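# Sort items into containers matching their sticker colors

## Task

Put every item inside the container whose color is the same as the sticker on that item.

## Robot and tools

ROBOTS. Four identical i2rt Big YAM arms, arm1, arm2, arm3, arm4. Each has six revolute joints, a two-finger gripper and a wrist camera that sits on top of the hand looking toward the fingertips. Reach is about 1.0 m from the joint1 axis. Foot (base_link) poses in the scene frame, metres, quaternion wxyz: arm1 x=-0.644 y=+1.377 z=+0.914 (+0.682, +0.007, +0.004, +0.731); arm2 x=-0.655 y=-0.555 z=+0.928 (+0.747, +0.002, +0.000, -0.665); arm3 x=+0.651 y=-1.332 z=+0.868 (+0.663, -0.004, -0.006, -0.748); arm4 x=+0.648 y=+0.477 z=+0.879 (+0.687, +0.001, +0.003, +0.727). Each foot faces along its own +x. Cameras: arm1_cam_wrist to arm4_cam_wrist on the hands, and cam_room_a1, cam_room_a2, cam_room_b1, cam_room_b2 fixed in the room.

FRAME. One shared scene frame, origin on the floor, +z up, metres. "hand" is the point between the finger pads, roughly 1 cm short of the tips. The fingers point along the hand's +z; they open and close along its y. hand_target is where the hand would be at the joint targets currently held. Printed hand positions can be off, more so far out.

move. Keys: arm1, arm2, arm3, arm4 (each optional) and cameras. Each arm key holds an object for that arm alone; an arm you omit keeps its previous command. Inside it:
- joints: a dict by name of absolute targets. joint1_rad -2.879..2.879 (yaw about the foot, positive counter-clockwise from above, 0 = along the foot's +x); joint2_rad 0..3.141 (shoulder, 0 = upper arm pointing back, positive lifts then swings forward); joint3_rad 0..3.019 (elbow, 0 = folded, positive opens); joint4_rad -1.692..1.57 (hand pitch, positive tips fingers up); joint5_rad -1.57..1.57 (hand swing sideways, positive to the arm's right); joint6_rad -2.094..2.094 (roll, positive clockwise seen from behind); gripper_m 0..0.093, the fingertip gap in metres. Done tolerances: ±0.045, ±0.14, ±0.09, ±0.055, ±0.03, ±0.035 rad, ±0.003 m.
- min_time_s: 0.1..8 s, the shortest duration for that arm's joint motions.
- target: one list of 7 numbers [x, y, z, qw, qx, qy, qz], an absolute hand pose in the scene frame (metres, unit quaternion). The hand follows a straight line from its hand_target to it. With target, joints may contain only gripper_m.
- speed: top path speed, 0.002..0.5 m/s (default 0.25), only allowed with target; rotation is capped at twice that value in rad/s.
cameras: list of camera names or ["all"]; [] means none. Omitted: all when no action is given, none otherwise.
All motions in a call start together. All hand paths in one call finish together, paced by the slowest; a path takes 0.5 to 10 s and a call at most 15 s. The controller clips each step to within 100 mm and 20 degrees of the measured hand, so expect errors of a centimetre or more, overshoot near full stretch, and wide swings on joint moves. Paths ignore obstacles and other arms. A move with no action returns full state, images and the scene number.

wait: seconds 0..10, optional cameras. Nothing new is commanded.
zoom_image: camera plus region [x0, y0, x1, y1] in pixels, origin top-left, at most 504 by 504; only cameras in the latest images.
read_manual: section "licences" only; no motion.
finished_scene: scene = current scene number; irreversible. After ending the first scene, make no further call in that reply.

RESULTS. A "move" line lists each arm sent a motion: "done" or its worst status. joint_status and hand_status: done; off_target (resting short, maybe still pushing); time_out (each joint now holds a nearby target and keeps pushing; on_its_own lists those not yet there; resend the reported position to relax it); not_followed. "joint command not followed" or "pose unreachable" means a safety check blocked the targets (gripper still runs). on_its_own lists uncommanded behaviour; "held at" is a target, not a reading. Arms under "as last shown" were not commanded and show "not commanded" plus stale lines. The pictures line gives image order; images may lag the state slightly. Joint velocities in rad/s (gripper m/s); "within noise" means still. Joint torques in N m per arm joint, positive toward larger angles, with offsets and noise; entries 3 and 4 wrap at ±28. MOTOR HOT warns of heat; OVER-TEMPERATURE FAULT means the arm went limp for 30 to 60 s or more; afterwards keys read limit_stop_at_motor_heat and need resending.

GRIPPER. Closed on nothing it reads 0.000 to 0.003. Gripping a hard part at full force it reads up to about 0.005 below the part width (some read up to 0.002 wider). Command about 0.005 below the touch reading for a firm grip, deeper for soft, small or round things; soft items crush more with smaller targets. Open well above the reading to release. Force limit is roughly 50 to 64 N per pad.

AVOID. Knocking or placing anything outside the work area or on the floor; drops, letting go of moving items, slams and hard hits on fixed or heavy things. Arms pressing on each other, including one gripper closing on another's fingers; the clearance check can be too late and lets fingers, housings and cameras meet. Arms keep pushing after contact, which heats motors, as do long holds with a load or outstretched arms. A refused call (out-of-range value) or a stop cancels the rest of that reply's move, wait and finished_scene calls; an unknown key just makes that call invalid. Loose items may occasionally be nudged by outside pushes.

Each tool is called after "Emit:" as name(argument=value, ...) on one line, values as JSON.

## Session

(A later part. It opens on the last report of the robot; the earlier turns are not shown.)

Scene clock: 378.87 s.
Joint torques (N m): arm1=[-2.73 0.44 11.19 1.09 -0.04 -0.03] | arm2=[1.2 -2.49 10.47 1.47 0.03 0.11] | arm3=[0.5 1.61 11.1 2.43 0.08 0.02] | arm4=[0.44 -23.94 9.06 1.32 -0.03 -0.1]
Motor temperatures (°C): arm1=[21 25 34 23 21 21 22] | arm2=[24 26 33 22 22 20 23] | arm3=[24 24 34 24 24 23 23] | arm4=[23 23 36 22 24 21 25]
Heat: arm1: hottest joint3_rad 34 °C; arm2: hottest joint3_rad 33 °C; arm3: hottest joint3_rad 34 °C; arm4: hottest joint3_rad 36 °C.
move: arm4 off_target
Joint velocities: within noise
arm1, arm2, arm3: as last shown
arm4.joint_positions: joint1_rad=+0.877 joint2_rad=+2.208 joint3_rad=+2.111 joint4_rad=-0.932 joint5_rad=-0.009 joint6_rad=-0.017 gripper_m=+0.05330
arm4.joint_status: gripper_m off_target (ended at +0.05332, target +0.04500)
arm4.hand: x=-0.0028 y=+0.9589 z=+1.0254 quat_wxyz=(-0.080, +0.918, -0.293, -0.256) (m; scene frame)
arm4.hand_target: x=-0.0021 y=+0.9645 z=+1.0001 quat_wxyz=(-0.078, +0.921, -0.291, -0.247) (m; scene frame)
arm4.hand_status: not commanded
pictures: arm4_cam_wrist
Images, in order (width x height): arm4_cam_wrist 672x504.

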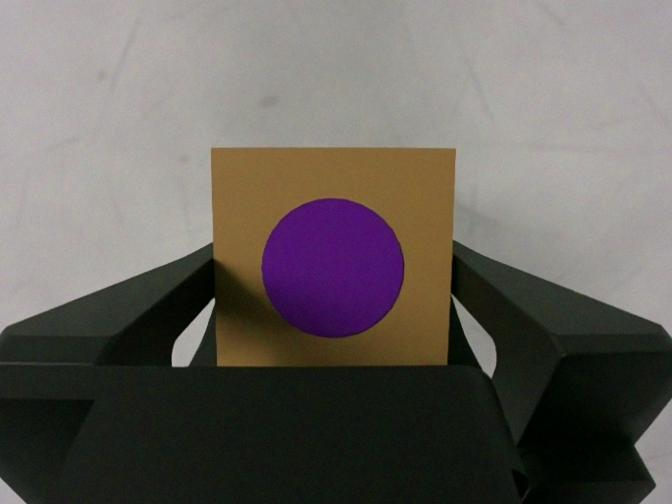

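Emit:
move(arm4={"target": [0.10, 0.89, 1.12, -0.078, 0.921, -0.291, -0.247], "speed": 0.15})

Emit:
move(arm4={"joints": {"joint2_rad": 0.65, "joint3_rad": 0.9, "joint4_rad": -1.2, "joint5_rad": 0, "joint6_rad": 0}, "min_time_s": 3})

Emit:
move(arm4={"joints": {"joint1_rad": -1.6, "joint4_rad": -0.9}, "min_time_s": 4}, cameras=["arm4_cam_wrist", "cam_room_a2"])

Scene clock: 387.43 s.
Joint torques (N m): arm1=[-2.08 0.85 11.22 1.01 -0.04 -0.05] | arm2=[1.2 -2.43 10.48 1.46 0.03 0.11] | arm3=[0.5 1.61 11.11 2.39 0.08 0.03] | arm4=[0.38 -21.6 9.07 0.39 -0.05 -0.08]
Motor temperatures (°C): arm1=[21 25 34 23 21 21 22] | arm2=[24 26 33 22 22 20 23] | arm3=[24 24 34 24 24 23 23] | arm4=[23 23 36 22 24 21 25]
Heat: arm1: hottest joint3_rad 34 °C; arm2: hottest joint3_rad 33 °C; arm3: hottest joint3_rad 34 °C; arm4: hottest joint3_rad 36 °C.
move: arm4 done
Joint velocities: within noise
arm1, arm2, arm3: as last shown
arm4.joint_positions: joint1_rad=+0.877 joint2_rad=+1.827 joint3_rad=+1.755 joint4_rad=-0.971 joint5_rad=-0.009 joint6_rad=-0.020 gripper_m=+0.05330
arm4.joint_status: not commanded
arm4.hand: x=+0.0943 y=+0.8877 z=+1.1186 quat_wxyz=(-0.078, +0.920, -0.293, -0.250) (m; scene frame)
arm4.hand_target: x=+0.1000 y=+0.8901 z=+1.1199 quat_wxyz=(-0.078, +0.921, -0.291, -0.247) (m; scene frame)
arm4.hand_status: done (0.006 m and 0.4 deg from the pose sent, 0.156 m and 1.2 deg at the start)
pictures: none

Scene clock: 390.80 s.
Joint torques (N m): arm1=[-2.73 1.26 11.17 0.92 -0.07 -0.01] | arm2=[1.14 -2.43 10.48 1.46 0.04 0.11] | arm3=[0.56 1.49 11.12 2.41 0.07 0.02] | arm4=[0.21 -1.49 9.13 0.76 0.22 0.19]
Motor temperatures (°C): arm1=[21 25 34 23 21 21 22] | arm2=[24 26 33 22 22 20 23] | arm3=[24 24 34 24 24 23 23] | arm4=[23 23 36 22 24 21 25]
Heat: arm1: hottest joint3_rad 34 °C; arm2: hottest joint3_rad 33 °C; arm3: hottest joint3_rad 34 °C; arm4: hottest joint3_rad 36 °C.
move: arm4 done
Joint velocities: within noise
arm1.joint_positions: joint1_rad=-2.247 joint2_rad=+0.653 joint3_rad=+0.900 joint4_rad=-1.189 joint5_rad=-0.008 joint6_rad=+0.006 gripper_m=+0.09296
arm1.joint_status: not commanded
arm1.hand: x=-0.4097 y=+1.2182 z=+1.2173 quat_wxyz=(-0.289, -0.286, -0.909, +0.089) (m; scene frame)
arm1.hand_target: x=-0.4137 y=+1.2175 z=+1.2166 quat_wxyz=(-0.285, -0.287, -0.910, +0.090) (m; scene frame)
arm1.hand_status: not commanded
arm2.joint_positions: joint1_rad=+2.112 joint2_rad=+0.653 joint3_rad=+0.917 joint4_rad=-1.186 joint5_rad=+0.001 joint6_rad=-0.006 gripper_m=+0.09291
arm2.joint_status: not commanded
arm2.hand: x=-0.4332 y=-0.3849 z=+1.2454 quat_wxyz=(-0.303, +0.309, -0.896, -0.103) (m; scene frame)
arm2.hand_target: x=-0.4379 y=-0.3871 z=+1.2357 quat_wxyz=(-0.291, +0.310, -0.900, -0.100) (m; scene frame)
arm2.hand_status: not commanded
arm3: as last shown
arm4.joint_positions: joint1_rad=+0.877 joint2_rad=+0.653 joint3_rad=+0.901 joint4_rad=-1.192 joint5_rad=-0.004 joint6_rad=-0.014 gripper_m=+0.05330
arm4.joint_status: all done
arm4.hand: x=+0.4258 y=+0.6437 z=+1.1873 quat_wxyz=(-0.095, +0.905, -0.292, -0.295) (m; scene frame)
arm4.hand_target: x=+0.4294 y=+0.6448 z=+1.1863 quat_wxyz=(-0.095, +0.902, -0.303, -0.292) (m; scene frame)
arm4.hand_status: not commanded
pictures: none

Scene clock: 395.13 s.
Joint torques (N m): arm1=[-2.9 1.08 11.11 1.02 -0.06 -0.06] | arm2=[1.14 -2.43 10.44 1.43 0.03 0.11] | arm3=[0.56 1.55 11.11 2.41 0.09 0.02] | arm4=[0.85 -1.96 9.42 2.09 0.12 0.18]
Motor temperatures (°C): arm1=[21 25 34 23 21 21 22] | arm2=[24 26 33 22 22 20 23] | arm3=[24 24 34 24 24 23 23] | arm4=[23 23 35 22 24 21 25]
Heat: arm1: hottest joint3_rad 34 °C; arm2: hottest joint3_rad 33 °C; arm3: hottest joint3_rad 34 °C; arm4: hottest joint3_rad 35 °C.
move: arm4 done
Joint velocities: within noise
arm1, arm2, arm3: as last shown
arm4.joint_positions: joint1_rad=-1.598 joint2_rad=+0.653 joint3_rad=+0.901 joint4_rad=-0.921 joint5_rad=-0.001 joint6_rad=-0.013 gripper_m=+0.05330
arm4.joint_status: all done
arm4.hand: x=+0.9758 y=+0.4877 z=+1.2315 quat_wxyz=(-0.432, +0.020, -0.902, -0.002) (m; scene frame)
arm4.hand_target: x=+0.9784 y=+0.4871 z=+1.2358 quat_wxyz=(-0.442, +0.013, -0.897, -0.005) (m; scene frame)
arm4.hand_status: not commanded
pictures: arm4_cam_wrist, cam_room_a2
Images, in order (width x height): arm4_cam_wrist 672x504, cam_room_a2 672x504.

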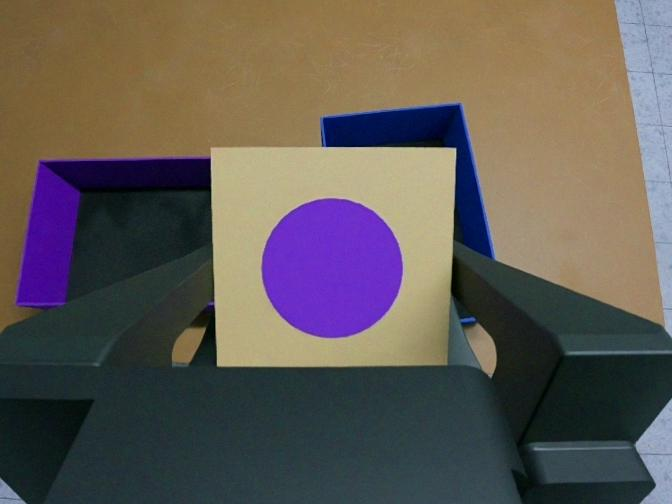

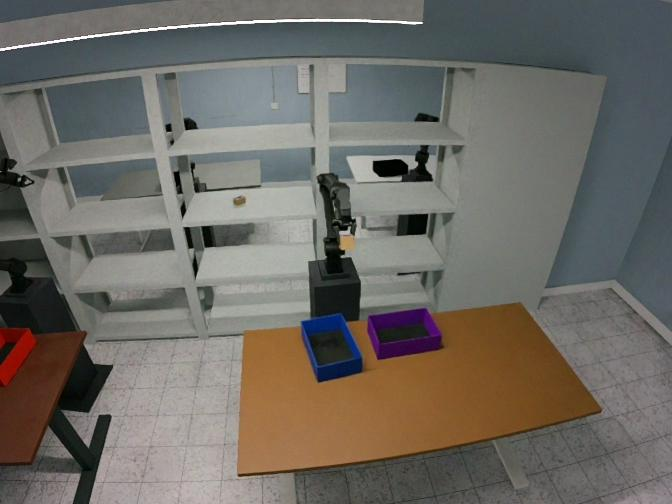

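Emit:
move(arm4={"target": [1.075, 0.72, 0.98, 0.234, -0.251, 0.937, 0.063], "speed": 0.2}, cameras=["arm4_cam_wrist"])

Scene clock: 405.90 s.
Joint torques (N m): arm1=[-2.61 0.62 11.25 0.83 -0.03 -0.08] | arm2=[1.2 -2.43 10.45 1.44 0.03 0.11] | arm3=[0.5 1.67 11.12 2.4 0.08 0.03] | arm4=[1.26 -11.46 11.38 1.29 -0.03 -0.1]
Motor temperatures (°C): arm1=[21 25 34 23 21 21 22] | arm2=[24 26 33 22 22 20 23] | arm3=[24 24 34 24 24 23 23] | arm4=[23 23 34 22 24 21 26]
Heat: arm1: hottest joint3_rad 34 °C; arm2: hottest joint3_rad 33 °C; arm3: hottest joint3_rad 34 °C; arm4: hottest joint3_rad 34 °C.
move: arm4 off_target
Joint velocities: within noise
arm1, arm2, arm3: as last shown
arm4.joint_positions: joint1_rad=-1.116 joint2_rad=+1.436 joint3_rad=+0.864 joint4_rad=-0.564 joint5_rad=-0.001 joint6_rad=+0.008 gripper_m=+0.05330
arm4.joint_status: not commanded
arm4.hand: x=+1.0527 y=+0.7045 z=+0.9595 quat_wxyz=(-0.205, +0.244, -0.946, -0.055) (m; scene frame)
arm4.hand_target: x=+1.0735 y=+0.7191 z=+0.9807 quat_wxyz=(-0.234, +0.251, -0.937, -0.063) (m; scene frame)
arm4.hand_status: off_target (0.034 m and 3.7 deg from the pose sent, 0.356 m and 35.9 deg at the start)
pictures: arm4_cam_wrist
Images, in order (width x height): arm4_cam_wrist 672x504.

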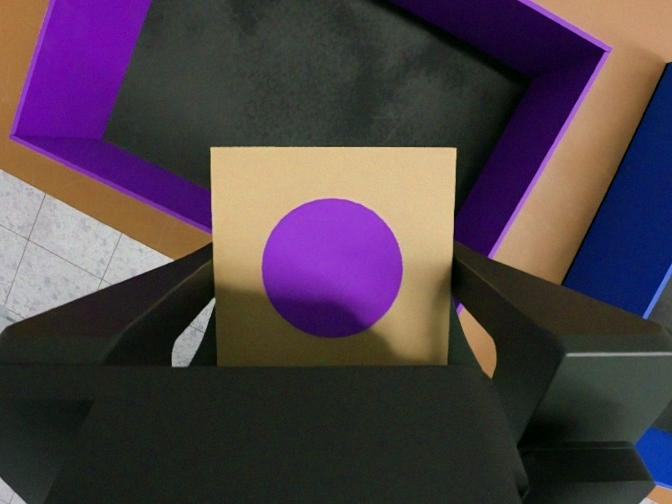

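Emit:
move(arm4={"target": [1.135, 0.755, 0.92, 0.234, -0.251, 0.937, 0.063], "speed": 0.2})

Emit:
move(arm4={"target": [1.135, 0.755, 0.81, 0.234, -0.251, 0.937, 0.063], "speed": 0.15}, cameras=["arm4_cam_wrist", "cam_room_a2"])

Scene clock: 411.83 s.
Joint torques (N m): arm1=[-3.19 0.79 11.23 0.81 -0.07 -0.05] | arm2=[1.2 -2.67 10.45 1.47 0.04 0.11] | arm3=[0.62 1.49 11.14 2.45 0.08 0.03] | arm4=[1.03 -15.27 10.4 1.28 0.04 -0.09]
Motor temperatures (°C): arm1=[21 25 34 23 21 21 22] | arm2=[24 25 33 22 22 20 23] | arm3=[24 24 34 24 24 23 23] | arm4=[23 23 35 22 24 21 26]
Heat: arm1: hottest joint3_rad 34 °C; arm2: hottest joint3_rad 33 °C; arm3: hottest joint3_rad 34 °C; arm4: hottest joint3_rad 35 °C.
move: arm4 off_target
Joint velocities: within noise
arm1, arm2, arm3: as last shown
arm4.joint_positions: joint1_rad=-1.116 joint2_rad=+1.696 joint3_rad=+0.997 joint4_rad=-0.434 joint5_rad=-0.001 joint6_rad=+0.008 gripper_m=+0.05330
arm4.joint_status: not commanded
arm4.hand: x=+1.1136 y=+0.7387 z=+0.9033 quat_wxyz=(-0.207, +0.244, -0.946, -0.055) (m; scene frame)
arm4.hand_target: x=+1.1336 y=+0.7542 z=+0.9208 quat_wxyz=(-0.234, +0.251, -0.937, -0.063) (m; scene frame)
arm4.hand_status: off_target (0.032 m and 3.5 deg from the pose sent, 0.104 m and 3.7 deg at the start)
pictures: none

Scene clock: 413.23 s.
Joint torques (N m): arm1=[-2.55 0.67 11.25 0.95 -0.04 -0.1] | arm2=[1.14 -2.49 10.48 1.43 0.03 0.11] | arm3=[0.62 1.55 11.1 2.41 0.08 0.02] | arm4=[0.91 -16.67 5.82 1.39 0.02 -0.08]
Motor temperatures (°C): arm1=[21 25 34 23 21 21 22] | arm2=[24 25 33 22 22 20 23] | arm3=[24 24 34 24 24 23 23] | arm4=[23 23 35 22 24 21 26]
Heat: arm1: hottest joint3_rad 34 °C; arm2: hottest joint3_rad 33 °C; arm3: hottest joint3_rad 34 °C; arm4: hottest joint3_rad 35 °C.
move: arm4 done
Joint velocities: within noise
arm1, arm2: as last shown
arm3.joint_positions: joint1_rad=-1.990 joint2_rad=+0.642 joint3_rad=+1.391 joint4_rad=-1.218 joint5_rad=-0.002 joint6_rad=-0.008 gripper_m=+0.09398
arm3.joint_status: not commanded
arm3.hand: x=+0.4272 y=-1.1900 z=+1.4251 quat_wxyz=(+0.135, -0.823, +0.227, +0.502) (m; scene frame)
arm3.hand_target: x=+0.4293 y=-1.1877 z=+1.4466 quat_wxyz=(+0.142, -0.809, +0.231, +0.522) (m; scene frame)
arm3.hand_status: not commanded
arm4.joint_positions: joint1_rad=-1.116 joint2_rad=+1.915 joint3_rad=+0.986 joint4_rad=-0.152 joint5_rad=-0.001 joint6_rad=+0.008 gripper_m=+0.05330
arm4.joint_status: not commanded
arm4.hand: x=+1.1350 y=+0.7506 z=+0.8149 quat_wxyz=(-0.232, +0.242, -0.940, -0.062) (m; scene frame)
arm4.hand_target: x=+1.1349 y=+0.7548 z=+0.8101 quat_wxyz=(-0.234, +0.251, -0.937, -0.063) (m; scene frame)
arm4.hand_status: done (0.007 m and 1.1 deg from the pose sent, 0.097 m and 3.5 deg at the start)
pictures: arm4_cam_wrist, cam_room_a2
Images, in order (width x height): arm4_cam_wrist 672x504, cam_room_a2 672x504.

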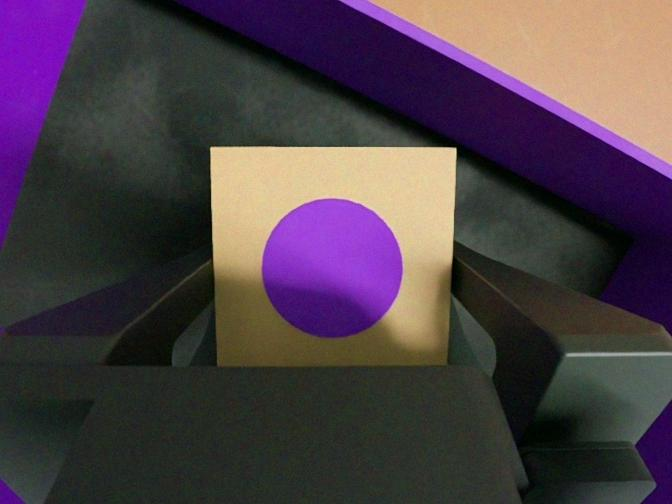

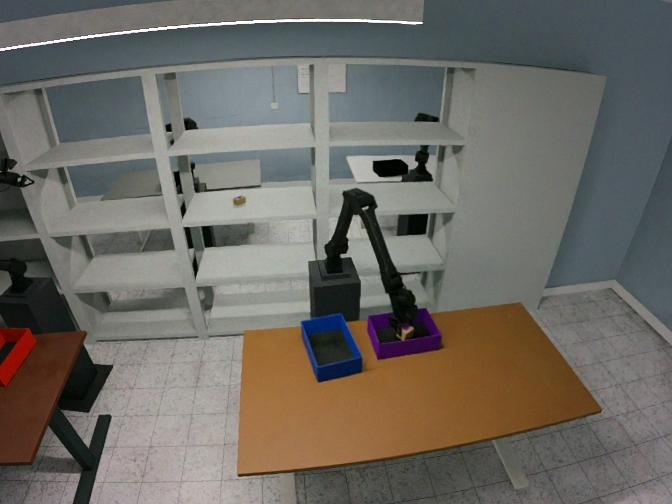

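Emit:
move(arm4={"target": [1.130, 0.753, 0.77, 0.234, -0.251, 0.937, 0.063], "speed": 0.08})

Emit:
move(arm4={"target": [1.130, 0.753, 0.75, 0.234, -0.251, 0.937, 0.063], "speed": 0.08}, cameras=["arm4_cam_wrist"])

Scene clock: 418.60 s.
Joint torques (N m): arm1=[-2.9 0.56 11.07 0.88 -0.03 -0.01] | arm2=[1.08 -2.43 10.51 1.46 0.03 0.11] | arm3=[0.67 1.61 11.12 2.39 0.08 0.03] | arm4=[1.55 -16.79 4.97 1.39 0.04 -0.04]
Motor temperatures (°C): arm1=[21 25 34 23 21 21 22] | arm2=[24 25 33 22 22 20 23] | arm3=[24 24 34 24 24 23 23] | arm4=[23 24 34 22 24 21 26]
Heat: arm1: hottest joint3_rad 34 °C; arm2: hottest joint3_rad 33 °C; arm3: hottest joint3_rad 34 °C; arm4: hottest joint3_rad 34 °C.
move: arm4 done
Joint velocities: within noise
arm1, arm2, arm3: as last shown
arm4.joint_positions: joint1_rad=-1.116 joint2_rad=+1.999 joint3_rad=+0.970 joint4_rad=-0.048 joint5_rad=-0.001 joint6_rad=+0.008 gripper_m=+0.05330
arm4.joint_status: not commanded
arm4.hand: x=+1.1319 y=+0.7488 z=+0.7770 quat_wxyz=(-0.234, +0.242, -0.940, -0.062) (m; scene frame)
arm4.hand_target: x=+1.1298 y=+0.7528 z=+0.7700 quat_wxyz=(-0.234, +0.251, -0.937, -0.063) (m; scene frame)
arm4.hand_status: done (0.008 m and 1.1 deg from the pose sent, 0.045 m and 1.1 deg at the start)
pictures: none

Scene clock: 419.67 s.
Joint torques (N m): arm1=[-2.43 0.5 11.25 1.03 -0.05 -0.03] | arm2=[1.2 -2.43 10.44 1.46 0.03 0.11] | arm3=[0.67 1.49 11.11 2.41 0.08 0.03] | arm4=[1.32 -16.32 4.98 1.46 0.02 -0.07]
Motor temperatures (°C): arm1=[21 25 34 23 21 21 22] | arm2=[24 25 33 22 22 20 23] | arm3=[24 24 34 24 24 23 23] | arm4=[23 24 34 22 24 21 26]
Heat: arm1: hottest joint3_rad 34 °C; arm2: hottest joint3_rad 33 °C; arm3: hottest joint3_rad 34 °C; arm4: hottest joint3_rad 34 °C.
move: arm4 done
Joint velocities: within noise
arm1, arm2, arm3: as last shown
arm4.joint_positions: joint1_rad=-1.116 joint2_rad=+2.045 joint3_rad=+0.970 joint4_rad=-0.002 joint5_rad=-0.001 joint6_rad=+0.008 gripper_m=+0.05330
arm4.joint_status: not commanded
arm4.hand: x=+1.1308 y=+0.7482 z=+0.7577 quat_wxyz=(-0.233, +0.242, -0.940, -0.062) (m; scene frame)
arm4.hand_target: x=+1.1298 y=+0.7527 z=+0.7501 quat_wxyz=(-0.234, +0.251, -0.937, -0.063) (m; scene frame)
arm4.hand_status: done (0.009 m and 1.1 deg from the pose sent, 0.027 m and 1.1 deg at the start)
pictures: arm4_cam_wrist
Images, in order (width x height): arm4_cam_wrist 672x504.

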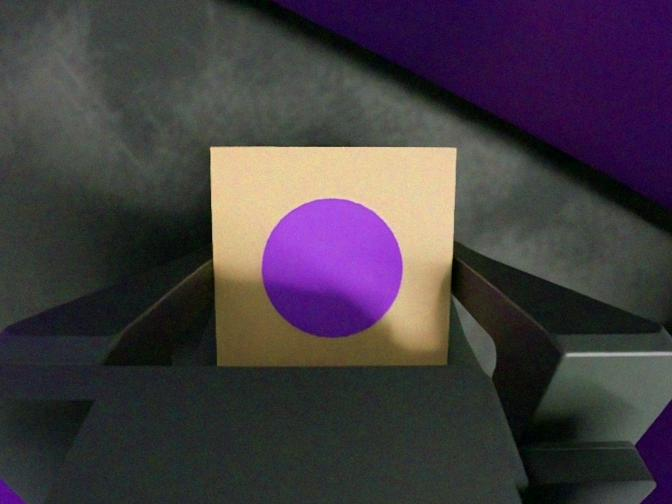

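Emit:
move(arm4={"target": [1.130, 0.753, 0.738, 0.234, -0.251, 0.937, 0.063], "speed": 0.05})

Emit:
move(arm4={"target": [1.130, 0.753, 0.726, 0.234, -0.251, 0.937, 0.063], "speed": 0.05}, cameras=["arm4_cam_wrist"])

Scene clock: 423.30 s.
Joint torques (N m): arm1=[-2.43 0.32 11 0.96 -0.03 -0.04] | arm2=[1.08 -2.43 10.45 1.44 0.03 0.11] | arm3=[0.44 1.55 11.11 2.43 0.09 0.03] | arm4=[0.85 -15.44 5.05 1.33 0.07 -0.07]
Motor temperatures (°C): arm1=[21 25 34 23 21 21 22] | arm2=[24 25 33 22 22 20 23] | arm3=[24 24 34 24 24 23 23] | arm4=[23 24 34 22 24 21 26]
Heat: arm1: hottest joint3_rad 34 °C; arm2: hottest joint3_rad 33 °C; arm3: hottest joint3_rad 34 °C; arm4: hottest joint3_rad 34 °C.
move: arm4 off_target
Joint velocities: within noise
arm1, arm2, arm3: as last shown
arm4.joint_positions: joint1_rad=-1.116 joint2_rad=+2.063 joint3_rad=+0.970 joint4_rad=+0.028 joint5_rad=-0.001 joint6_rad=+0.007 gripper_m=+0.05330
arm4.joint_status: not commanded
arm4.hand: x=+1.1328 y=+0.7493 z=+0.7521 quat_wxyz=(-0.239, +0.242, -0.938, -0.064) (m; scene frame)
arm4.hand_target: x=+1.1296 y=+0.7526 z=+0.7383 quat_wxyz=(-0.234, +0.251, -0.937, -0.063) (m; scene frame)
arm4.hand_status: off_target (0.015 m and 1.2 deg from the pose sent, 0.020 m and 1.1 deg at the start)
pictures: none

Scene clock: 424.27 s.
Joint torques (N m): arm1=[-2.14 0.62 11.19 0.96 -0.02 -0.05] | arm2=[1.14 -2.49 10.48 1.46 0.03 0.11] | arm3=[0.5 1.67 11.1 2.4 0.09 0.01] | arm4=[1.32 -14.15 5.23 1.11 0 -0.05]
Motor temperatures (°C): arm1=[21 25 34 23 21 21 22] | arm2=[24 25 33 22 22 20 23] | arm3=[24 24 34 24 24 23 23] | arm4=[23 24 34 22 24 21 26]
Heat: arm1: hottest joint3_rad 34 °C; arm2: hottest joint3_rad 33 °C; arm3: hottest joint3_rad 34 °C; arm4: hottest joint3_rad 34 °C.
move: arm4 off_target
Joint velocities: within noise
arm1.joint_positions: joint1_rad=-2.247 joint2_rad=+0.653 joint3_rad=+0.900 joint4_rad=-1.189 joint5_rad=-0.008 joint6_rad=+0.006 gripper_m=+0.09296
arm1.joint_status: not commanded
arm1.hand: x=-0.4097 y=+1.2182 z=+1.2173 quat_wxyz=(-0.289, -0.286, -0.909, +0.089) (m; scene frame)
arm1.hand_target: x=-0.4137 y=+1.2175 z=+1.2166 quat_wxyz=(-0.285, -0.287, -0.910, +0.090) (m; scene frame)
arm1.hand_status: not commanded
arm2.joint_positions: joint1_rad=+2.112 joint2_rad=+0.653 joint3_rad=+0.917 joint4_rad=-1.186 joint5_rad=+0.001 joint6_rad=-0.006 gripper_m=+0.09291
arm2.joint_status: not commanded
arm2.hand: x=-0.4332 y=-0.3849 z=+1.2454 quat_wxyz=(-0.303, +0.309, -0.896, -0.103) (m; scene frame)
arm2.hand_target: x=-0.4379 y=-0.3871 z=+1.2357 quat_wxyz=(-0.291, +0.310, -0.900, -0.100) (m; scene frame)
arm2.hand_status: not commanded
arm3: as last shown
arm4.joint_positions: joint1_rad=-1.116 joint2_rad=+2.073 joint3_rad=+0.970 joint4_rad=+0.062 joint5_rad=-0.001 joint6_rad=+0.007 gripper_m=+0.05330
arm4.joint_status: not commanded
arm4.hand: x=+1.1369 y=+0.7517 z=+0.7509 quat_wxyz=(-0.251, +0.241, -0.935, -0.067) (m; scene frame)
arm4.hand_target: x=+1.1290 y=+0.7521 z=+0.7270 quat_wxyz=(-0.234, +0.251, -0.937, -0.063) (m; scene frame)
arm4.hand_status: off_target (0.026 m and 2.3 deg from the pose sent, 0.027 m and 1.2 deg at the start)
pictures: arm4_cam_wrist
Images, in order (width x height): arm4_cam_wrist 672x504.

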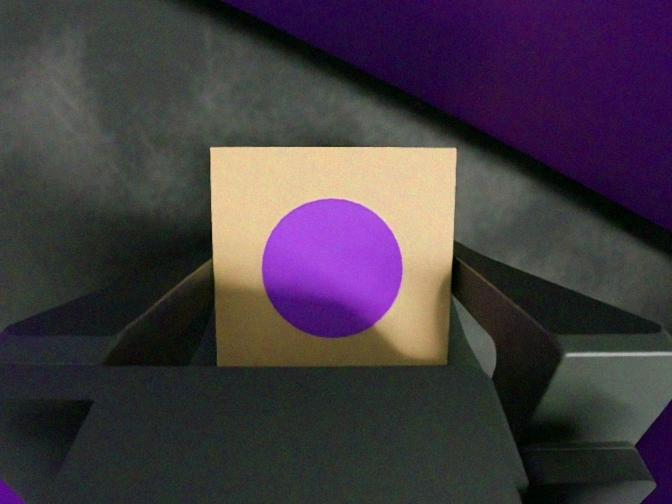

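Emit:
move(arm4={"target": [1.130, 0.752, 0.744, 0.234, -0.251, 0.937, 0.063], "speed": 0.05})

Emit:
move(arm4={"joints": {"gripper_m": 0.093}})

Emit:
move(arm4={"target": [1.06, 0.71, 0.95, 0.234, -0.251, 0.937, 0.063], "speed": 0.2}, cameras=["arm4_cam_wrist","cam_room_a2"])

Emit:
move(arm4={"joints": {"joint2_rad": 0.65, "joint3_rad": 0.9, "joint4_rad": -1.0, "joint5_rad": 0, "joint6_rad": 0}, "min_time_s": 3})

Emit:
move(arm4={"joints": {"joint1_rad": 2.15}, "min_time_s": 5}, cameras=["arm4_cam_wrist"])

Scene clock: 436.33 s.
Joint torques (N m): arm1=[-2.32 0.62 11.23 1.05 -0.07 -0.02] | arm2=[1.14 -2.43 10.5 1.44 0.03 0.11] | arm3=[0.67 1.49 11.15 2.4 0.08 0.02] | arm4=[1.55 -17.9 4.92 -0.05 0.01 -0.05]
Motor temperatures (°C): arm1=[21 24 34 23 21 21 22] | arm2=[24 25 33 22 22 20 23] | arm3=[24 24 34 24 24 23 23] | arm4=[23 23 33 22 24 21 26]
Heat: arm1: hottest joint3_rad 34 °C; arm2: hottest joint3_rad 33 °C; arm3: hottest joint3_rad 34 °C; arm4: hottest joint3_rad 33 °C.
move: arm4 done
Joint velocities: within noise
arm1, arm2, arm3: as last shown
arm4.joint_positions: joint1_rad=-1.116 joint2_rad=+2.071 joint3_rad=+0.970 joint4_rad=+0.056 joint5_rad=-0.001 joint6_rad=+0.006 gripper_m=+0.05330
arm4.joint_status: not commanded
arm4.hand: x=+1.1361 y=+0.7512 z=+0.7508 quat_wxyz=(-0.248, +0.242, -0.936, -0.066) (m; scene frame)
arm4.hand_target: x=+1.1300 y=+0.7518 z=+0.7441 quat_wxyz=(-0.234, +0.251, -0.937, -0.063) (m; scene frame)
arm4.hand_status: done (0.009 m and 2.0 deg from the pose sent, 0.010 m and 2.2 deg at the start)
pictures: none

Scene clock: 436.90 s.
Joint torques (N m): arm1=[-2.67 0.56 11 0.94 -0.04 -0.08] | arm2=[1.08 -2.43 10.47 1.46 0.04 0.11] | arm3=[0.5 1.44 11.15 2.44 0.09 0.03] | arm4=[1.2 -17.55 4.83 0.4 -0.04 -0.08]
Motor temperatures (°C): arm1=[21 24 34 23 21 21 22] | arm2=[24 25 33 22 22 20 23] | arm3=[24 24 34 24 24 23 23] | arm4=[23 23 33 22 24 21 26]
Heat: arm1: hottest joint3_rad 34 °C; arm2: hottest joint3_rad 33 °C; arm3: hottest joint3_rad 34 °C; arm4: hottest joint3_rad 33 °C.
move: arm4 done
Joint velocities: within noise
arm1, arm2, arm3: as last shown
arm4.joint_positions: joint1_rad=-1.116 joint2_rad=+2.071 joint3_rad=+0.970 joint4_rad=+0.041 joint5_rad=-0.001 joint6_rad=+0.006 gripper_m=+0.09292
arm4.joint_status: all done
arm4.hand: x=+1.1334 y=+0.7497 z=+0.7491 quat_wxyz=(-0.242, +0.242, -0.937, -0.064) (m; scene frame)
arm4.hand_target: x=+1.1299 y=+0.7518 z=+0.7441 quat_wxyz=(-0.234, +0.251, -0.937, -0.063) (m; scene frame)
arm4.hand_status: not commanded
pictures: none

Scene clock: 438.67 s.
Joint torques (N m): arm1=[-2.78 0.97 11.19 0.96 -0.07 -0.07] | arm2=[1.14 -2.37 10.45 1.42 0.03 0.11] | arm3=[0.5 1.38 11.11 2.43 0.08 0.02] | arm4=[0.67 -11.87 7.43 0.44 -0.05 -0.1]
Motor temperatures (°C): arm1=[21 24 34 23 21 21 22] | arm2=[24 25 33 22 22 20 23] | arm3=[24 24 34 24 24 23 23] | arm4=[23 24 33 22 24 21 26]
Heat: arm1: hottest joint3_rad 34 °C; arm2: hottest joint3_rad 33 °C; arm3: hottest joint3_rad 34 °C; arm4: hottest joint3_rad 33 °C.
move: arm4 done
Joint velocities: within noise
arm1, arm2, arm3: as last shown
arm4.joint_positions: joint1_rad=-1.116 joint2_rad=+1.447 joint3_rad=+0.832 joint4_rad=-0.441 joint5_rad=-0.003 joint6_rad=+0.005 gripper_m=+0.09292
arm4.joint_status: not commanded
arm4.hand: x=+1.0638 y=+0.7111 z=+0.9549 quat_wxyz=(-0.243, +0.243, -0.937, -0.065) (m; scene frame)
arm4.hand_target: x=+1.0600 y=+0.7099 z=+0.9500 quat_wxyz=(-0.234, +0.251, -0.937, -0.063) (m; scene frame)
arm4.hand_status: done (0.006 m and 1.4 deg from the pose sent, 0.218 m and 1.3 deg at the start)
pictures: arm4_cam_wrist, cam_room_a2
Images, in order (width x height): arm4_cam_wrist 672x504, cam_room_a2 672x504.

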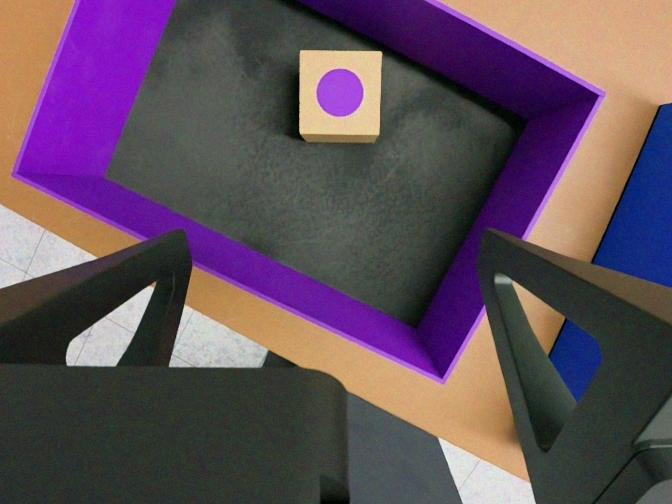

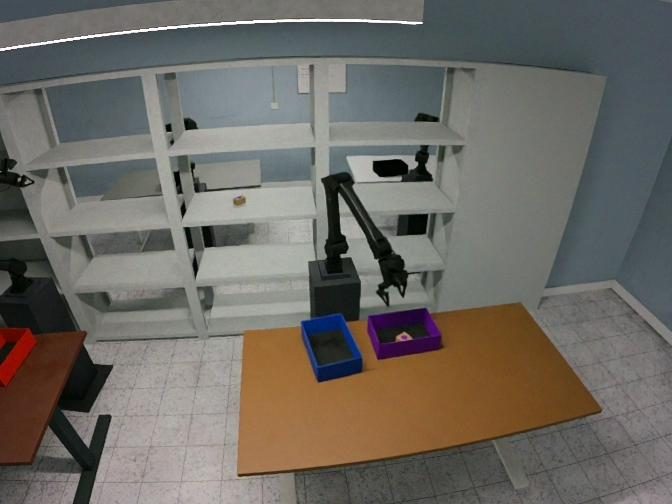

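Scene clock: 442.03 s.
Joint torques (N m): arm1=[-1.96 0.79 11.29 0.87 -0.03 -0.06] | arm2=[1.2 -2.49 10.47 1.46 0.04 0.11] | arm3=[0.73 1.49 11.12 2.41 0.07 0.02] | arm4=[0.62 -1.61 13.07 0.69 0.16 0.02]
Motor temperatures (°C): arm1=[21 24 34 23 21 21 22] | arm2=[24 25 33 22 22 20 23] | arm3=[24 24 34 24 24 23 23] | arm4=[23 24 33 22 24 21 26]
Heat: arm1: hottest joint3_rad 34 °C; arm2: hottest joint3_rad 33 °C; arm3: hottest joint3_rad 34 °C; arm4: hottest joint3_rad 33 °C.
move: arm4 done
Joint velocities: within noise
arm1, arm2: as last shown
arm3.joint_positions: joint1_rad=-1.990 joint2_rad=+0.642 joint3_rad=+1.391 joint4_rad=-1.218 joint5_rad=-0.002 joint6_rad=-0.008 gripper_m=+0.09398
arm3.joint_status: not commanded
arm3.hand: x=+0.4272 y=-1.1900 z=+1.4251 quat_wxyz=(+0.135, -0.823, +0.227, +0.502) (m; scene frame)
arm3.hand_target: x=+0.4293 y=-1.1877 z=+1.4466 quat_wxyz=(+0.142, -0.809, +0.231, +0.522) (m; scene frame)
arm3.hand_status: not commanded
arm4.joint_positions: joint1_rad=-1.116 joint2_rad=+0.652 joint3_rad=+0.847 joint4_rad=-0.988 joint5_rad=-0.003 joint6_rad=+0.005 gripper_m=+0.09292
arm4.joint_status: all done
arm4.hand: x=+0.9202 y=+0.6306 z=+1.1891 quat_wxyz=(-0.364, +0.233, -0.897, -0.097) (m; scene frame)
arm4.hand_target: x=+0.9225 y=+0.6315 z=+1.2164 quat_wxyz=(-0.383, +0.233, -0.888, -0.100) (m; scene frame)
arm4.hand_status: not commanded
pictures: none

Scene clock: 447.37 s.
Joint torques (N m): arm1=[-2.61 0.97 11.23 1.16 -0.07 -0.02] | arm2=[1.14 -2.55 10.51 1.43 0.04 0.11] | arm3=[0.56 1.61 11.12 2.43 0.09 0.03] | arm4=[0.67 -1.55 13.08 0.65 0.12 0.03]
Motor temperatures (°C): arm1=[21 24 34 23 21 21 22] | arm2=[24 25 33 22 22 20 23] | arm3=[24 24 34 24 24 23 23] | arm4=[23 23 35 22 24 21 26]
Heat: arm1: hottest joint3_rad 34 °C; arm2: hottest joint3_rad 33 °C; arm3: hottest joint3_rad 34 °C; arm4: hottest joint3_rad 35 °C.
move: arm4 done
Joint velocities: within noise
arm1, arm2, arm3: as last shown
arm4.joint_positions: joint1_rad=+2.148 joint2_rad=+0.652 joint3_rad=+0.847 joint4_rad=-0.988 joint5_rad=-0.001 joint6_rad=+0.005 gripper_m=+0.09294
arm4.joint_status: all done
arm4.hand: x=+0.3988 y=+0.2947 z=+1.1928 quat_wxyz=(+0.120, +0.879, +0.286, -0.363) (m; scene frame)
arm4.hand_target: x=+0.3973 y=+0.2930 z=+1.2201 quat_wxyz=(+0.125, +0.870, +0.286, -0.382) (m; scene frame)
arm4.hand_status: not commanded
pictures: arm4_cam_wrist
Images, in order (width x height): arm4_cam_wrist 672x504.

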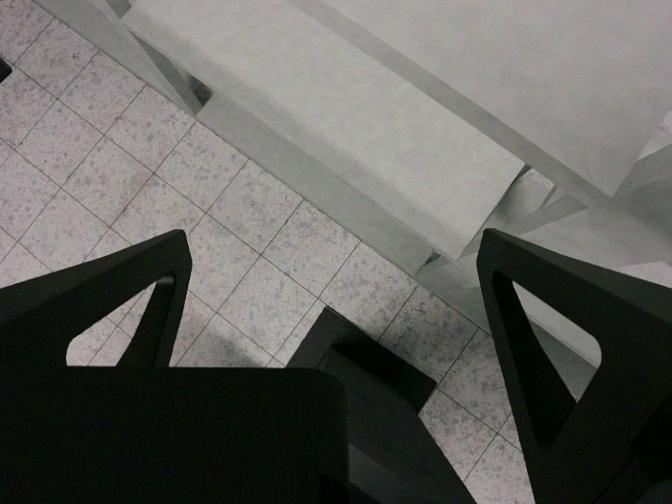

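Emit:
move(arm4={"target": [0.05, -0.01, 1.12, 0.079, 0.918, 0.307, -0.237], "speed": 0.2}, cameras=["arm4_cam_wrist"])

Scene clock: 455.20 s.
Joint torques (N m): arm1=[-2.73 0.67 11.06 0.95 -0.03 -0.05] | arm2=[1.2 -2.32 10.47 1.46 0.03 0.11] | arm3=[0.67 1.61 11.1 2.44 0.09 0.02] | arm4=[1.55 -22.71 13 0.43 0.11 0.17]
Motor temperatures (°C): arm1=[21 24 34 23 21 21 22] | arm2=[24 25 33 22 22 20 23] | arm3=[24 24 34 24 24 23 23] | arm4=[23 23 37 22 24 21 25]
Heat: arm1: hottest joint3_rad 34 °C; arm2: hottest joint3_rad 33 °C; arm3: hottest joint3_rad 34 °C; arm4: hottest joint3_rad 37 °C.
move: arm4 off_target
Joint velocities: within noise
arm1, arm2, arm3: as last shown
arm4.joint_positions: joint1_rad=+2.195 joint2_rad=+2.077 joint3_rad=+2.129 joint4_rad=-1.141 joint5_rad=+0.020 joint6_rad=+0.024 gripper_m=+0.09294
arm4.joint_status: not commanded
arm4.hand: x=+0.0546 y=+0.0024 z=+1.1129 quat_wxyz=(+0.074, +0.919, +0.310, -0.230) (m; scene frame)
arm4.hand_target: x=+0.0506 y=-0.0095 z=+1.1198 quat_wxyz=(+0.079, +0.918, +0.307, -0.238) (m; scene frame)
arm4.hand_status: off_target (0.015 m and 1.0 deg from the pose sent, 0.469 m and 16.0 deg at the start)
pictures: arm4_cam_wrist
Images, in order (width x height): arm4_cam_wrist 672x504.

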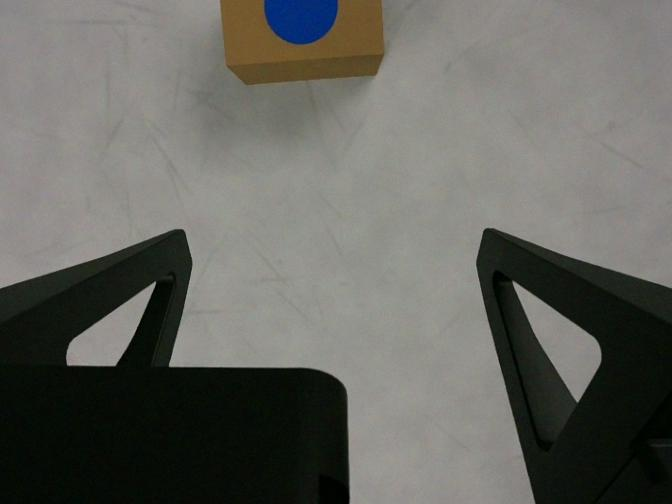

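Emit:
move(arm4={"target": [-0.025, -0.046, 1.08, 0.0875, 0.907, 0.339, -0.234], "speed": 0.12}, cameras=["arm4_cam_wrist"])

Scene clock: 462.57 s.
Joint torques (N m): arm1=[-2.73 0.38 11.23 1.06 0 -0.07] | arm2=[1.14 -2.37 10.48 1.46 0.03 0.12] | arm3=[0.5 1.61 11.12 2.4 0.08 0.03] | arm4=[0.32 -26.11 12.74 0.5 -0.07 -0.08]
Motor temperatures (°C): arm1=[21 24 34 23 21 21 22] | arm2=[24 25 33 22 22 20 23] | arm3=[24 24 34 24 24 23 23] | arm4=[23 24 37 22 24 21 25]
Heat: arm1: hottest joint3_rad 34 °C; arm2: hottest joint3_rad 33 °C; arm3: hottest joint3_rad 34 °C; arm4: hottest joint3_rad 37 °C.
move: arm4 off_target
Joint velocities: within noise
arm1, arm2, arm3: as last shown
arm4.joint_positions: joint1_rad=+2.175 joint2_rad=+2.473 joint3_rad=+2.771 joint4_rad=-1.363 joint5_rad=-0.026 joint6_rad=-0.038 gripper_m=+0.09294
arm4.joint_status: not commanded
arm4.hand: x=-0.0169 y=-0.0446 z=+1.0917 quat_wxyz=(+0.089, +0.908, +0.334, -0.238) (m; scene frame)
arm4.hand_target: x=-0.0241 y=-0.0454 z=+1.0799 quat_wxyz=(+0.088, +0.906, +0.339, -0.237) (m; scene frame)
arm4.hand_status: off_target (0.014 m and 0.7 deg from the pose sent, 0.099 m and 3.9 deg at the start)
pictures: arm4_cam_wrist
Images, in order (width x height): arm4_cam_wrist 672x504.

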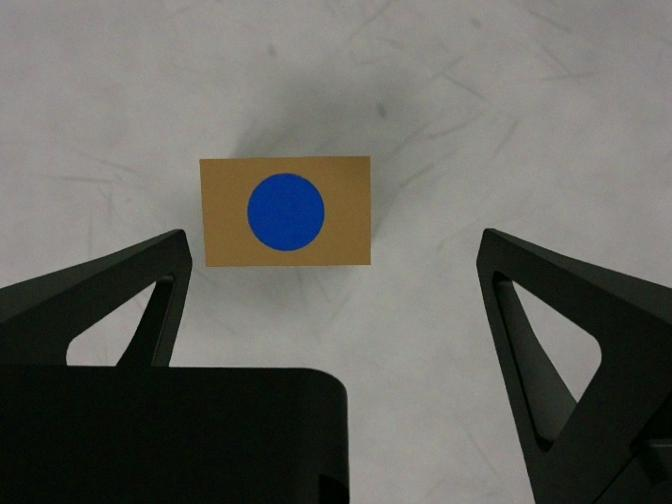

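Emit:
move(arm4={"target": [-0.011, -0.064, 1.07, 0.0875, 0.907, 0.339, -0.234], "speed": 0.1}, cameras=["arm4_cam_wrist"])

Scene clock: 468.57 s.
Joint torques (N m): arm1=[-2.73 0.5 11.14 0.9 -0.06 -0.04] | arm2=[1.08 -2.37 10.5 1.44 0.04 0.11] | arm3=[0.62 1.61 11.07 2.41 0.08 0.03] | arm4=[1.26 -26.87 8.68 1.39 0.21 0.17]
Motor temperatures (°C): arm1=[21 24 34 23 21 21 22] | arm2=[24 25 33 22 22 20 23] | arm3=[24 24 34 24 24 23 23] | arm4=[23 24 38 22 24 21 25]
Heat: arm1: hottest joint3_rad 34 °C; arm2: hottest joint3_rad 33 °C; arm3: hottest joint3_rad 34 °C; arm4: hottest joint3_rad 38 °C.
move: arm4 off_target
Joint velocities: within noise
arm1.joint_positions: joint1_rad=-2.247 joint2_rad=+0.653 joint3_rad=+0.900 joint4_rad=-1.189 joint5_rad=-0.008 joint6_rad=+0.006 gripper_m=+0.09296
arm1.joint_status: not commanded
arm1.hand: x=-0.4097 y=+1.2182 z=+1.2173 quat_wxyz=(-0.289, -0.286, -0.909, +0.089) (m; scene frame)
arm1.hand_target: x=-0.4137 y=+1.2175 z=+1.2166 quat_wxyz=(-0.285, -0.287, -0.910, +0.090) (m; scene frame)
arm1.hand_status: not commanded
arm2.joint_positions: joint1_rad=+2.112 joint2_rad=+0.653 joint3_rad=+0.917 joint4_rad=-1.186 joint5_rad=+0.001 joint6_rad=-0.006 gripper_m=+0.09291
arm2.joint_status: not commanded
arm2.hand: x=-0.4332 y=-0.3849 z=+1.2454 quat_wxyz=(-0.303, +0.309, -0.896, -0.103) (m; scene frame)
arm2.hand_target: x=-0.4379 y=-0.3871 z=+1.2357 quat_wxyz=(-0.291, +0.310, -0.900, -0.100) (m; scene frame)
arm2.hand_status: not commanded
arm3: as last shown
arm4.joint_positions: joint1_rad=+2.196 joint2_rad=+2.475 joint3_rad=+2.771 joint4_rad=-1.355 joint5_rad=-0.019 joint6_rad=-0.037 gripper_m=+0.09294
arm4.joint_status: not commanded
arm4.hand: x=-0.0080 y=-0.0585 z=+1.0910 quat_wxyz=(+0.089, +0.904, +0.342, -0.240) (m; scene frame)
arm4.hand_target: x=-0.0104 y=-0.0634 z=+1.0700 quat_wxyz=(+0.088, +0.907, +0.339, -0.234) (m; scene frame)
arm4.hand_status: off_target (0.022 m and 0.9 deg from the pose sent, 0.030 m and 0.7 deg at the start)
pictures: arm4_cam_wrist
Images, in order (width x height): arm4_cam_wrist 672x504.

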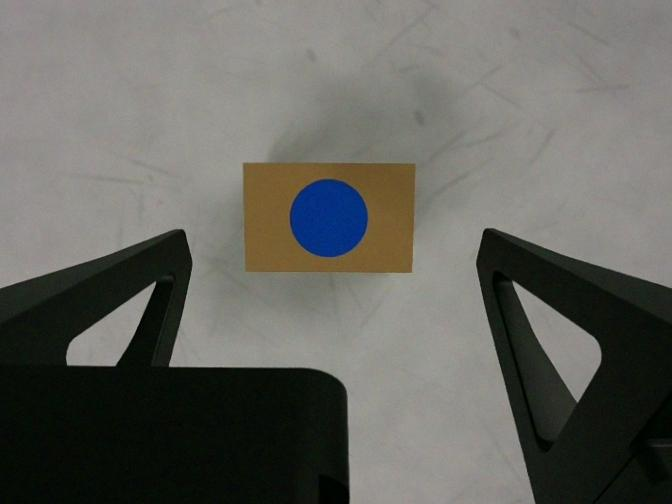

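Emit:
move(arm4={"target": [-0.011, -0.065, 1.003, 0.0875, 0.907, 0.339, -0.234], "speed": 0.08}, cameras=["arm4_cam_wrist"])

Scene clock: 472.37 s.
Joint torques (N m): arm1=[-2.73 0.26 11.29 1.09 -0.06 -0.01] | arm2=[1.14 -2.43 10.48 1.43 0.03 0.11] | arm3=[0.67 1.49 11.1 2.43 0.09 0.03] | arm4=[0.97 -29.27 8.1 1.24 0.06 0.14]
Motor temperatures (°C): arm1=[21 24 34 23 21 21 22] | arm2=[24 25 33 22 22 20 23] | arm3=[24 24 34 24 24 23 23] | arm4=[23 24 38 22 24 21 25]
Heat: arm1: hottest joint3_rad 34 °C; arm2: hottest joint3_rad 33 °C; arm3: hottest joint3_rad 34 °C; arm4: hottest joint3_rad 38 °C.
move: arm4 done
Joint velocities: within noise
arm1, arm2, arm3: as last shown
arm4.joint_positions: joint1_rad=+2.199 joint2_rad=+2.430 joint3_rad=+2.478 joint4_rad=-1.116 joint5_rad=-0.014 joint6_rad=-0.037 gripper_m=+0.09294
arm4.joint_status: not commanded
arm4.hand: x=-0.0117 y=-0.0639 z=+1.0117 quat_wxyz=(+0.087, +0.905, +0.343, -0.236) (m; scene frame)
arm4.hand_target: x=-0.0109 y=-0.0649 z=+1.0028 quat_wxyz=(+0.087, +0.907, +0.339, -0.234) (m; scene frame)
arm4.hand_status: done (0.009 m and 0.6 deg from the pose sent, 0.088 m and 0.9 deg at the start)
pictures: arm4_cam_wrist
Images, in order (width x height): arm4_cam_wrist 672x504.

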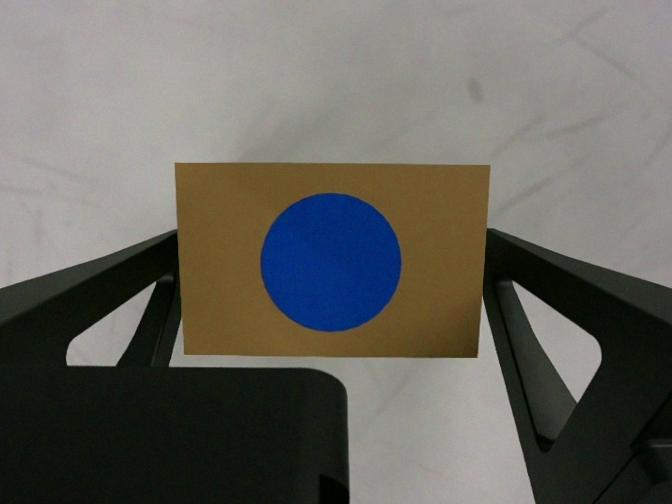

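Perfect. Grip and transfer to blue bin.

Emit:
move(arm4={"joints": {"gripper_m": 0.055}})

Emit:
move(arm4={"target": [0.08, 0.01, 1.13, 0.079, 0.918, 0.307, -0.237], "speed": 0.15})

Emit:
move(arm4={"joints": {"joint2_rad": 0.65, "joint3_rad": 0.85, "joint4_rad": -1.1, "joint5_rad": 0, "joint6_rad": 0}, "min_time_s": 3})

Emit:
move(arm4={"joints": {"joint1_rad": -1.75}, "min_time_s": 5}, cameras=["arm4_cam_wrist"])

Scene clock: 479.60 s.
Joint torques (N m): arm1=[-3.08 1.03 11.22 0.92 -0.03 -0.06] | arm2=[1.26 -2.49 10.48 1.42 0.03 0.11] | arm3=[0.56 1.61 11.12 2.45 0.09 0.03] | arm4=[1.55 -28.86 8.16 1.21 0.01 0.15]
Motor temperatures (°C): arm1=[21 24 34 23 21 21 22] | arm2=[24 25 33 22 22 20 23] | arm3=[24 24 34 24 24 23 23] | arm4=[23 26 37 22 24 21 25]
Heat: arm1: hottest joint3_rad 34 °C; arm2: hottest joint3_rad 33 °C; arm3: hottest joint3_rad 34 °C; arm4: hottest joint3_rad 37 °C.
move: arm4 off_target
Joint velocities: within noise
arm1, arm2, arm3: as last shown
arm4.joint_positions: joint1_rad=+2.198 joint2_rad=+2.430 joint3_rad=+2.478 joint4_rad=-1.114 joint5_rad=-0.013 joint6_rad=-0.037 gripper_m=+0.06958
arm4.joint_status: gripper_m off_target (ended at +0.06961, target +0.05500)
arm4.hand: x=-0.0128 y=-0.0633 z=+1.0117 quat_wxyz=(+0.086, +0.905, +0.343, -0.238) (m; scene frame)
arm4.hand_target: x=-0.0109 y=-0.0650 z=+1.0029 quat_wxyz=(+0.087, +0.907, +0.339, -0.234) (m; scene frame)
arm4.hand_status: not commanded
pictures: none

Scene clock: 481.53 s.
Joint torques (N m): arm1=[-3.02 1.44 11.15 1.03 -0.06 -0.03] | arm2=[1.14 -2.37 10.44 1.42 0.03 0.11] | arm3=[0.5 1.67 11.1 2.39 0.08 0.02] | arm4=[1.67 -24.35 8.92 0.46 0.24 0.2]
Motor temperatures (°C): arm1=[21 24 34 23 21 21 22] | arm2=[24 25 33 22 22 20 23] | arm3=[24 24 34 24 24 23 23] | arm4=[23 26 36 22 24 21 25]
Heat: arm1: hottest joint3_rad 34 °C; arm2: hottest joint3_rad 33 °C; arm3: hottest joint3_rad 34 °C; arm4: hottest joint3_rad 36 °C.
move: arm4 done
Joint velocities: within noise
arm1, arm2, arm3: as last shown
arm4.joint_positions: joint1_rad=+2.200 joint2_rad=+1.993 joint3_rad=+2.026 joint4_rad=-1.101 joint5_rad=+0.020 joint6_rad=+0.029 gripper_m=+0.06958
arm4.joint_status: not commanded
arm4.hand: x=+0.0734 y=+0.0126 z=+1.1272 quat_wxyz=(+0.079, +0.917, +0.310, -0.240) (m; scene frame)
arm4.hand_target: x=+0.0800 y=+0.0100 z=+1.1299 quat_wxyz=(+0.079, +0.918, +0.307, -0.237) (m; scene frame)
arm4.hand_status: done (0.008 m and 0.4 deg from the pose sent, 0.167 m and 4.4 deg at the start)
pictures: none

Scene clock: 484.90 s.
Joint torques (N m): arm1=[-2.49 1.2 11.17 0.95 -0.03 -0.04] | arm2=[1.2 -2.43 10.44 1.46 0.03 0.11] | arm3=[0.62 1.49 11.11 2.44 0.08 0.02] | arm4=[1.44 -1.26 9.28 1.16 -0.04 -0.07]
Motor temperatures (°C): arm1=[21 24 34 23 21 21 22] | arm2=[24 25 33 22 22 20 23] | arm3=[24 24 34 24 24 23 23] | arm4=[23 26 36 22 24 21 25]
Heat: arm1: hottest joint3_rad 34 °C; arm2: hottest joint3_rad 33 °C; arm3: hottest joint3_rad 34 °C; arm4: hottest joint3_rad 36 °C.
move: arm4 done
Joint velocities: within noise
arm1, arm2: as last shown
arm3.joint_positions: joint1_rad=-1.990 joint2_rad=+0.642 joint3_rad=+1.391 joint4_rad=-1.218 joint5_rad=-0.002 joint6_rad=-0.008 gripper_m=+0.09398
arm3.joint_status: not commanded
arm3.hand: x=+0.4272 y=-1.1900 z=+1.4251 quat_wxyz=(+0.135, -0.823, +0.227, +0.502) (m; scene frame)
arm3.hand_target: x=+0.4293 y=-1.1877 z=+1.4466 quat_wxyz=(+0.142, -0.809, +0.231, +0.522) (m; scene frame)
arm3.hand_status: not commanded
arm4.joint_positions: joint1_rad=+2.200 joint2_rad=+0.652 joint3_rad=+0.850 joint4_rad=-1.106 joint5_rad=+0.004 joint6_rad=+0.014 gripper_m=+0.06958
arm4.joint_status: all done
arm4.hand: x=+0.4248 y=+0.2961 z=+1.1748 quat_wxyz=(+0.111, +0.892, +0.311, -0.309) (m; scene frame)
arm4.hand_target: x=+0.4262 y=+0.2930 z=+1.1763 quat_wxyz=(+0.113, +0.887, +0.321, -0.312) (m; scene frame)
arm4.hand_status: not commanded
pictures: none

Scene clock: 490.23 s.
Joint torques (N m): arm1=[-3.08 1.2 11.18 0.99 -0.02 -0.05] | arm2=[1.14 -2.61 10.47 1.43 0.04 0.11] | arm3=[0.62 1.55 11.12 2.41 0.07 0.03] | arm4=[0.73 -1.44 9.35 1.24 0.09 -0.05]
Motor temperatures (°C): arm1=[21 24 34 23 21 21 22] | arm2=[24 25 33 22 22 20 23] | arm3=[24 24 34 24 24 23 23] | arm4=[23 26 36 22 24 21 26]
Heat: arm1: hottest joint3_rad 34 °C; arm2: hottest joint3_rad 33 °C; arm3: hottest joint3_rad 34 °C; arm4: hottest joint3_rad 36 °C.
move: arm4 done
Joint velocities: within noise
arm1, arm2, arm3: as last shown
arm4.joint_positions: joint1_rad=-1.748 joint2_rad=+0.652 joint3_rad=+0.850 joint4_rad=-1.106 joint5_rad=+0.000 joint6_rad=+0.013 gripper_m=+0.06960
arm4.joint_status: all done
arm4.hand: x=+0.9362 y=+0.4431 z=+1.1718 quat_wxyz=(-0.323, -0.062, -0.944, +0.019) (m; scene frame)
arm4.hand_target: x=+0.9370 y=+0.4423 z=+1.1733 quat_wxyz=(-0.326, -0.057, -0.943, +0.022) (m; scene frame)
arm4.hand_status: not commanded
pictures: arm4_cam_wrist
Images, in order (width x height): arm4_cam_wrist 672x504.

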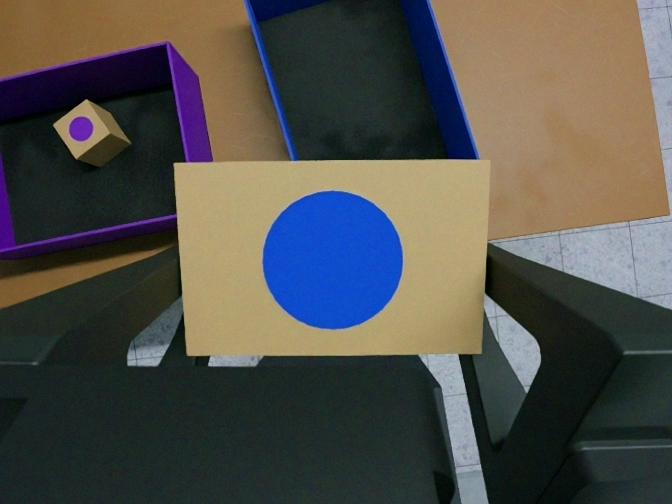

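Emit:
move(arm4={"target": [1.14, 0.40, 0.93, 0.242, 0.068, 0.968, -0.017], "speed": 0.2}, cameras=["arm4_cam_wrist"])

Scene clock: 498.47 s.
Joint torques (N m): arm1=[-3.08 0.62 11.22 0.98 -0.03 -0.05] | arm2=[1.2 -2.49 10.5 1.42 0.03 0.11] | arm3=[0.62 1.55 11.14 2.43 0.09 0.03] | arm4=[0.03 -12.16 10.29 1.32 -0.06 -0.09]
Motor temperatures (°C): arm1=[21 24 34 23 21 21 22] | arm2=[24 25 33 22 22 20 23] | arm3=[24 24 34 24 24 23 23] | arm4=[23 25 36 22 24 21 26]
Heat: arm1: hottest joint3_rad 34 °C; arm2: hottest joint3_rad 33 °C; arm3: hottest joint3_rad 34 °C; arm4: hottest joint3_rad 36 °C.
move: arm4 off_target
Joint velocities: within noise
arm1, arm2, arm3: as last shown
arm4.joint_positions: joint1_rad=-1.778 joint2_rad=+1.538 joint3_rad=+0.826 joint4_rad=-0.418 joint5_rad=-0.009 joint6_rad=-0.001 gripper_m=+0.06960
arm4.joint_status: not commanded
arm4.hand: x=+1.1153 y=+0.4075 z=+0.9147 quat_wxyz=(-0.216, -0.071, -0.974, +0.014) (m; scene frame)
arm4.hand_target: x=+1.1387 y=+0.4000 z=+0.9309 quat_wxyz=(-0.242, -0.068, -0.968, +0.017) (m; scene frame)
arm4.hand_status: off_target (0.030 m and 3.0 deg from the pose sent, 0.319 m and 9.7 deg at the start)
pictures: arm4_cam_wrist
Images, in order (width x height): arm4_cam_wrist 672x504.

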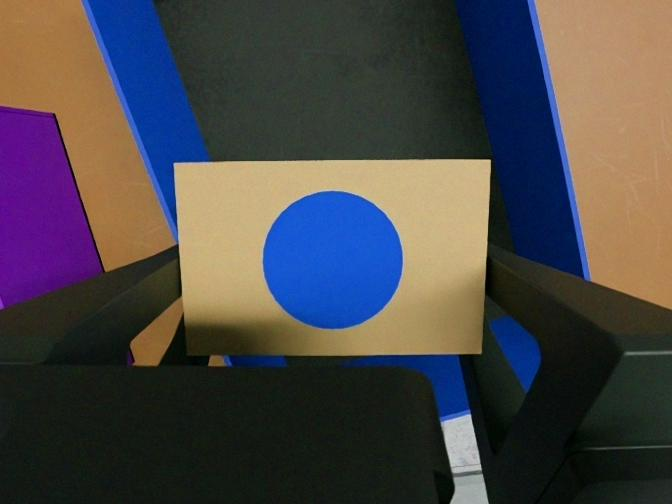

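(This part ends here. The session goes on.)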